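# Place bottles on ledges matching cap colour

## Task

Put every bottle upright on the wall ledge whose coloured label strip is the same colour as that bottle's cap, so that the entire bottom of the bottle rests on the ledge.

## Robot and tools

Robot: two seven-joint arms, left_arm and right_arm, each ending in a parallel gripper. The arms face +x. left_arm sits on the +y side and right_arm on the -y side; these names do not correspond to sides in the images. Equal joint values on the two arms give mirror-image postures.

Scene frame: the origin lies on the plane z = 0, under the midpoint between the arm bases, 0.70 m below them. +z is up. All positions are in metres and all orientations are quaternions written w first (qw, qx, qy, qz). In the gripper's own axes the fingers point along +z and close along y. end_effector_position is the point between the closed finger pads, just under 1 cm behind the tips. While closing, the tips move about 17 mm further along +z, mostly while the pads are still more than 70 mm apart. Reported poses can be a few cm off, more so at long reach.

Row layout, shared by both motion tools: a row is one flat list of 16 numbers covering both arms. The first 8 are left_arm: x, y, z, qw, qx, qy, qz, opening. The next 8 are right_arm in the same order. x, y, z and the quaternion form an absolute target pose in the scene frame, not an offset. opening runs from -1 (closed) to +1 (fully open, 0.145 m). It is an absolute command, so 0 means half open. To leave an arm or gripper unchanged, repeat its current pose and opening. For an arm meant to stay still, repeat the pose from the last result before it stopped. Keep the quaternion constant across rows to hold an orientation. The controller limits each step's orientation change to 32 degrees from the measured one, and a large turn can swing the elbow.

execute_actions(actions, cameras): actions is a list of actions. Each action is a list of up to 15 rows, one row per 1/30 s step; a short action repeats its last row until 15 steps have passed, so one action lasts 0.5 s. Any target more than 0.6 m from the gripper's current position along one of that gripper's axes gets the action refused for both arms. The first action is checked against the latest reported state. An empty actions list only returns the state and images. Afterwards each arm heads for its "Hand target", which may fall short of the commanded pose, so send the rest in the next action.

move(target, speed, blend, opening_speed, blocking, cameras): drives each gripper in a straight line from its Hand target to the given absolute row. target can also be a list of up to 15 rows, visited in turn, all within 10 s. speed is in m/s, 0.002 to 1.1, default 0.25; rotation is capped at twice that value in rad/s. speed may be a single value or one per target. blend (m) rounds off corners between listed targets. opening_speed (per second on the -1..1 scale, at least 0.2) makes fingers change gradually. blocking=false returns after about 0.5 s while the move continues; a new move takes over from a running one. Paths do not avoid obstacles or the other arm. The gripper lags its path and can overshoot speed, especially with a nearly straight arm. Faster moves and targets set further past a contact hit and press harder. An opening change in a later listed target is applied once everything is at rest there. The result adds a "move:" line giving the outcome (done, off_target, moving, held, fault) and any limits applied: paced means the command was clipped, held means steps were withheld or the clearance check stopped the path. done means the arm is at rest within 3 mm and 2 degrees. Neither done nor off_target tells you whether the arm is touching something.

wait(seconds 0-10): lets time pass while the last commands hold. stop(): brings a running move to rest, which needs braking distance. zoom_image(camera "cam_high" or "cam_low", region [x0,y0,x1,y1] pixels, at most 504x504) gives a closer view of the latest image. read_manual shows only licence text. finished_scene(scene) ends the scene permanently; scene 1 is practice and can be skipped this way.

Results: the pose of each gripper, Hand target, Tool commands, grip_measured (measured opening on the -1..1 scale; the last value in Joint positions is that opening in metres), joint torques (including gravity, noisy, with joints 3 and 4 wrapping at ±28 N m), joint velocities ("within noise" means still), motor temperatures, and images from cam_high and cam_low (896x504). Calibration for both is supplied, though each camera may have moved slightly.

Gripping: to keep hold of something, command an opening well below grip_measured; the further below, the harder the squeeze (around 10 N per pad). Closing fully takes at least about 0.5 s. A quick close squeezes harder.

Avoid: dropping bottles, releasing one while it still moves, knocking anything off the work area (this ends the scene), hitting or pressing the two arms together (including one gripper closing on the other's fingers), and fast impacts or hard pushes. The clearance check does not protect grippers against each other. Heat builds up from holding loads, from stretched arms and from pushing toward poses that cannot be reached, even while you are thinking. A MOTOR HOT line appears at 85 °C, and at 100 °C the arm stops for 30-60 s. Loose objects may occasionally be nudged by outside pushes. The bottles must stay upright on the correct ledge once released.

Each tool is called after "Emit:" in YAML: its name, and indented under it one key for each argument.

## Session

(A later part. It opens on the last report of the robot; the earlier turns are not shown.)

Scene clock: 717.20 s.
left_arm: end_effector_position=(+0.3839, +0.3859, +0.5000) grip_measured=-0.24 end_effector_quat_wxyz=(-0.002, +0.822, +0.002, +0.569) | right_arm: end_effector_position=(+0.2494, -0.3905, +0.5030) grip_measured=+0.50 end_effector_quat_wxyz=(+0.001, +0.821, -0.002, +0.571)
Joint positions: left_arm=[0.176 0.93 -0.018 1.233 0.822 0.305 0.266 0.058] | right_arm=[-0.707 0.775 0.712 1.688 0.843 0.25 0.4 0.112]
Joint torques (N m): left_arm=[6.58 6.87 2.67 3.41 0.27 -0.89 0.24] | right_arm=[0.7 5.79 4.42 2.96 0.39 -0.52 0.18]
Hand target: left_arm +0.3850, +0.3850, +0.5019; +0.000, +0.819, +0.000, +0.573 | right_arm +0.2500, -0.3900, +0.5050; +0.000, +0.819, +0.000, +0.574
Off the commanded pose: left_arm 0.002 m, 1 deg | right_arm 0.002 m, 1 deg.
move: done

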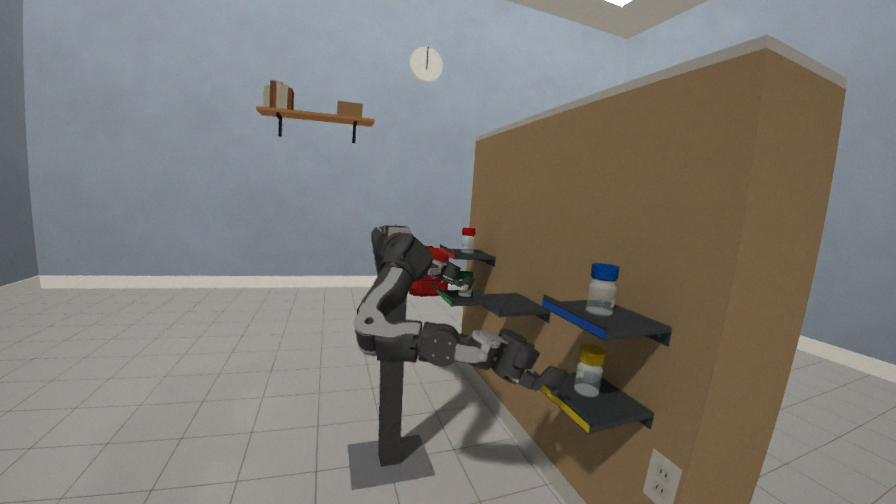

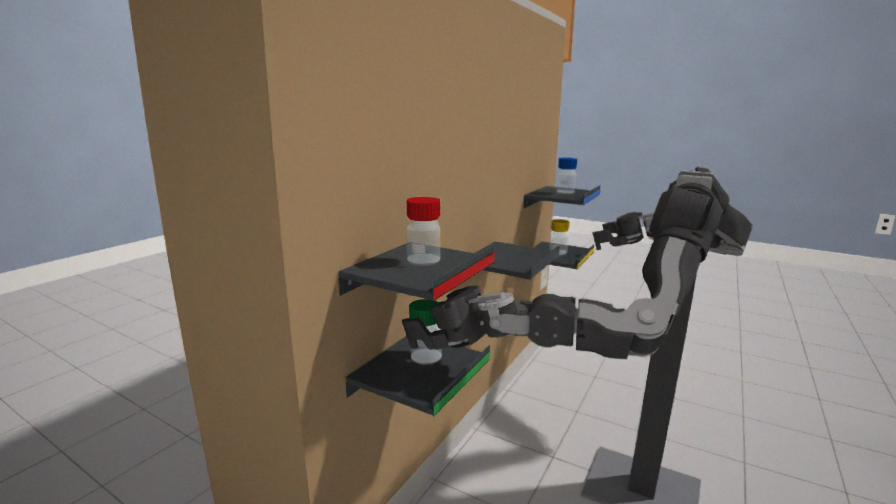

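Emit:
move:
  target:
    - [0.385,0.385,0.496,0,0.8192,0,0.5736,-0.6,0.25,-0.39,0.505,0,0.8192,0,0.5736,0.5]
  speed: 0.05
  cameras: []

Emit:
move:
  target:
    - [0.385,0.385,0.491,0,0.8192,0,0.5736,-0.6,0.25,-0.39,0.505,0,0.8192,0,0.5736,0.5]
  speed: 0.05
  cameras: []

Emit:
move:
  target:
    - [0.385,0.385,0.488,0,0.8192,0,0.5736,-0.6,0.25,-0.39,0.505,0,0.8192,0,0.5736,0.5]
  speed: 0.05
  cameras: ["cam_low"]

Emit:
zoom_image:
  camera: "cam_low"
  region: [340, 260, 540, 420]

Scene clock: 729.33 s.
left_arm: end_effector_position=(+0.3838, +0.3867, +0.4959) grip_measured=-0.24 end_effector_quat_wxyz=(-0.003, +0.822, +0.001, +0.570) | right_arm: end_effector_position=(+0.2494, -0.3905, +0.5030) grip_measured=+0.50 end_effector_quat_wxyz=(+0.001, +0.821, -0.002, +0.571)
Joint positions: left_arm=[0.176 0.921 -0.021 1.217 0.809 0.285 0.273 0.058] | right_arm=[-0.707 0.775 0.712 1.688 0.843 0.25 0.4 0.112]
Joint torques (N m): left_arm=[6.98 6.18 2.15 2.88 0.26 -0.85 0.25] | right_arm=[0.65 5.71 4.49 2.84 0.41 -0.48 0.17]
Hand target: left_arm +0.3850, +0.3850, +0.4961; +0.000, +0.819, +0.000, +0.574 | right_arm +0.2500, -0.3900, +0.5050; +0.000, +0.819, +0.000, +0.574
Off the commanded pose: left_arm 0.002 m, 1 deg | right_arm 0.002 m, 1 deg.
move: done

Scene clock: 730.07 s.
left_arm: end_effector_position=(+0.3852, +0.3871, +0.4951) grip_measured=-0.24 end_effector_quat_wxyz=(-0.004, +0.817, -0.001, +0.577) | right_arm: end_effector_position=(+0.2494, -0.3905, +0.5030) grip_measured=+0.50 end_effector_quat_wxyz=(+0.001, +0.821, -0.002, +0.571)
Joint positions: left_arm=[0.182 0.916 -0.03 1.202 0.806 0.257 0.277 0.058] | right_arm=[-0.707 0.775 0.712 1.688 0.843 0.25 0.4 0.112]
Joint torques (N m): left_arm=[6.18 5.95 1.5 2.54 0.3 -0.57 0.21] | right_arm=[0.65 5.66 4.42 2.82 0.39 -0.48 0.18]
Hand target: left_arm +0.3850, +0.3850, +0.4910; +0.000, +0.819, +0.000, +0.574 | right_arm +0.2500, -0.3900, +0.5050; +0.000, +0.819, +0.000, +0.574
Off the commanded pose: left_arm 0.005 m, 1 deg | right_arm 0.002 m, 1 deg.
move: off_target (left_arm)

Scene clock: 730.80 s.
left_arm: end_effector_position=(+0.3863, +0.3869, +0.4949) grip_measured=-0.24 end_effector_quat_wxyz=(-0.004, +0.813, -0.001, +0.582) | right_arm: end_effector_position=(+0.2494, -0.3905, +0.5030) grip_measured=+0.50 end_effector_quat_wxyz=(+0.001, +0.821, -0.002, +0.571)
Joint positions: left_arm=[0.186 0.916 -0.042 1.193 0.813 0.236 0.277 0.058] | right_arm=[-0.707 0.775 0.712 1.688 0.843 0.25 0.4 0.112]
Joint torques (N m): left_arm=[5.55 6.05 1.09 2.36 0.27 -0.34 0.16] | right_arm=[0.78 5.6 4.45 2.88 0.39 -0.5 0.19]
Hand target: left_arm +0.3849, +0.3850, +0.4881; +0.000, +0.819, +0.000, +0.574 | right_arm +0.2500, -0.3900, +0.5050; +0.000, +0.819, +0.000, +0.574
Off the commanded pose: left_arm 0.007 m, 1 deg | right_arm 0.002 m, 1 deg.
move: off_target (left_arm)

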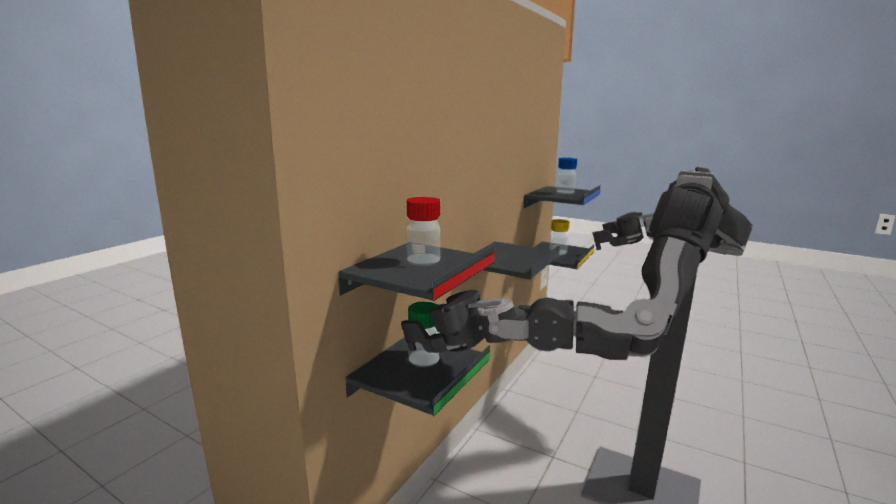

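Scaled by 2.520 (camera's finer frame: 1280x720).

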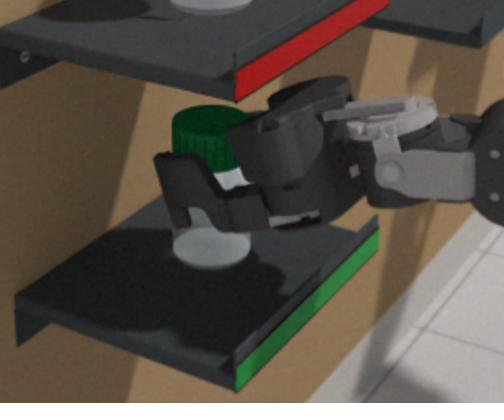

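Emit:
move:
  target:
    - [0.385,0.386,0.4945,0,0.8192,0,0.5736,-0.6,0.25,-0.39,0.505,0,0.8192,0,0.5736,0.5]
  speed: 0.03
  cameras: []

Emit:
move:
  target:
    - [0.385,0.386,0.4945,0,0.8192,0,0.5736,0.5,0.25,-0.39,0.505,0,0.8192,0,0.5736,0.5]
    - [0.36,0.386,0.502,0,0.8192,0,0.5736,0.5,0.25,-0.39,0.505,0,0.8192,0,0.5736,0.5]
    - [0.24,0.386,0.512,0,0.8192,0,0.5736,0.5,0.24,-0.39,0.505,0,0.8192,0,0.5736,0.5]
  speed: 0.1
  opening_speed: 0.5

Emit:
zoom_image:
  camera: "cam_low"
  region: [340, 160, 620, 420]

Emit:
zoom_image:
  camera: "cam_high"
  region: [430, 210, 690, 440]

Scene clock: 742.90 s.
left_arm: end_effector_position=(+0.3856, +0.3865, +0.4953) grip_measured=-0.24 end_effector_quat_wxyz=(-0.001, +0.817, +0.000, +0.576) | right_arm: end_effector_position=(+0.2494, -0.3905, +0.5030) grip_measured=+0.50 end_effector_quat_wxyz=(+0.001, +0.821, -0.002, +0.571)
Joint positions: left_arm=[0.186 0.922 -0.042 1.199 0.82 0.256 0.277 0.058] | right_arm=[-0.707 0.775 0.712 1.688 0.843 0.25 0.4 0.112]
Joint torques (N m): left_arm=[5.47 7.58 2.62 4.22 0.37 -0.37 0.1] | right_arm=[0.51 5.71 4.41 2.89 0.4 -0.5 0.16]
Hand target: left_arm +0.3850, +0.3860, +0.4946; +0.000, +0.819, +0.000, +0.574 | right_arm +0.2500, -0.3900, +0.5050; +0.000, +0.819, +0.000, +0.574
Off the commanded pose: left_arm 0.001 m, 0 deg | right_arm 0.002 m, 1 deg.
move: done

Scene clock: 747.17 s.
left_arm: end_effector_position=(+0.2396, +0.3871, +0.5109) grip_measured=+0.50 end_effector_quat_wxyz=(-0.002, +0.820, +0.002, +0.572) | right_arm: end_effector_position=(+0.2400, -0.3901, +0.5029) grip_measured=+0.50 end_effector_quat_wxyz=(+0.001, +0.822, -0.001, +0.570)
Joint positions: left_arm=[-0.846 0.805 0.759 1.747 0.932 0.201 0.351 0.112] | right_arm=[-0.76 0.758 0.744 1.707 0.85 0.232 0.414 0.112]
Joint torques (N m): left_arm=[0.49 4.92 3.07 3.37 0.35 -0.61 0.24] | right_arm=[0.09 4.76 5.03 2.92 0.41 -0.49 0.2]
Hand target: left_arm +0.2400, +0.3860, +0.5120; +0.000, +0.819, +0.000, +0.573 | right_arm +0.2400, -0.3900, +0.5049; +0.000, +0.819, +0.000, +0.573
Off the commanded pose: left_arm 0.002 m, 0 deg | right_arm 0.002 m, 0 deg.
move: done

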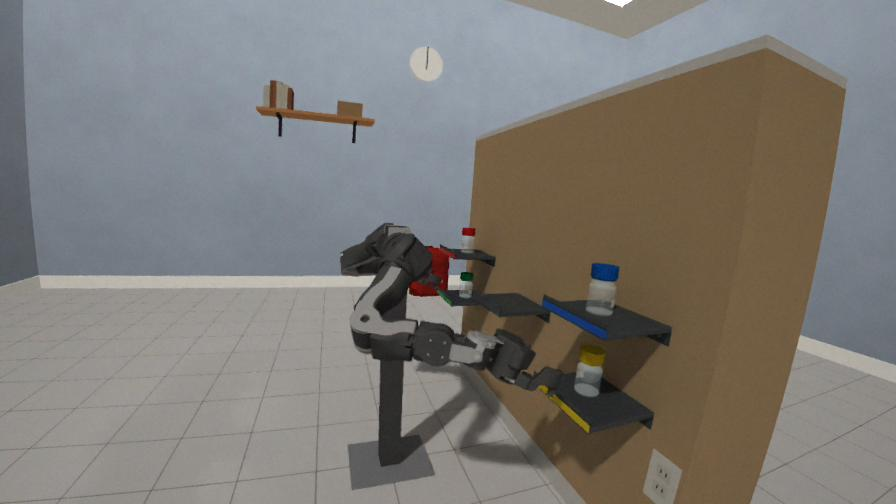

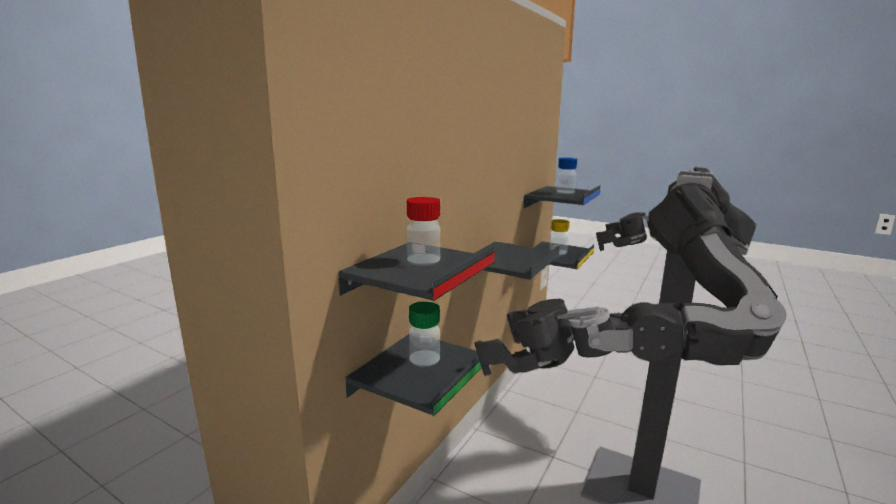

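Scaled by 1.800 (camera's finer frame: 1280x720).

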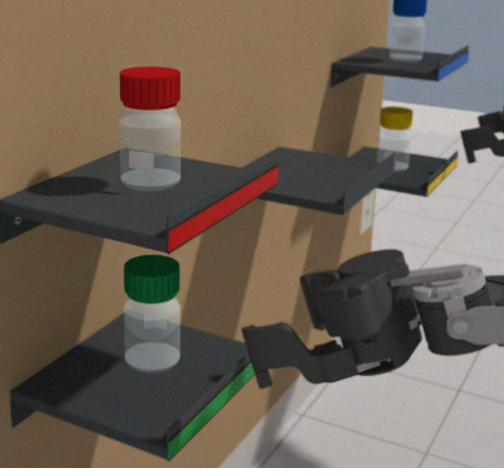

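Scaled by 1.938 (camera's finer frame: 1280x720).

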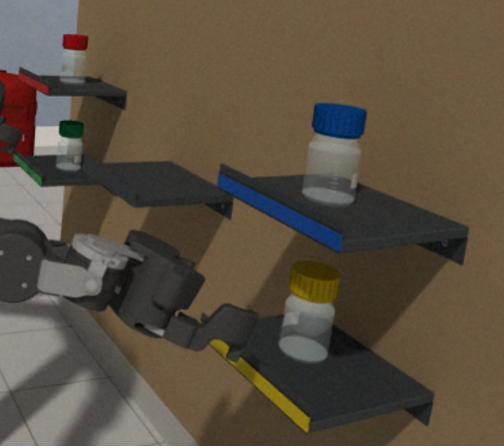

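Emit:
finished_scene:
  scene: 2

The scene is finished: the task was done.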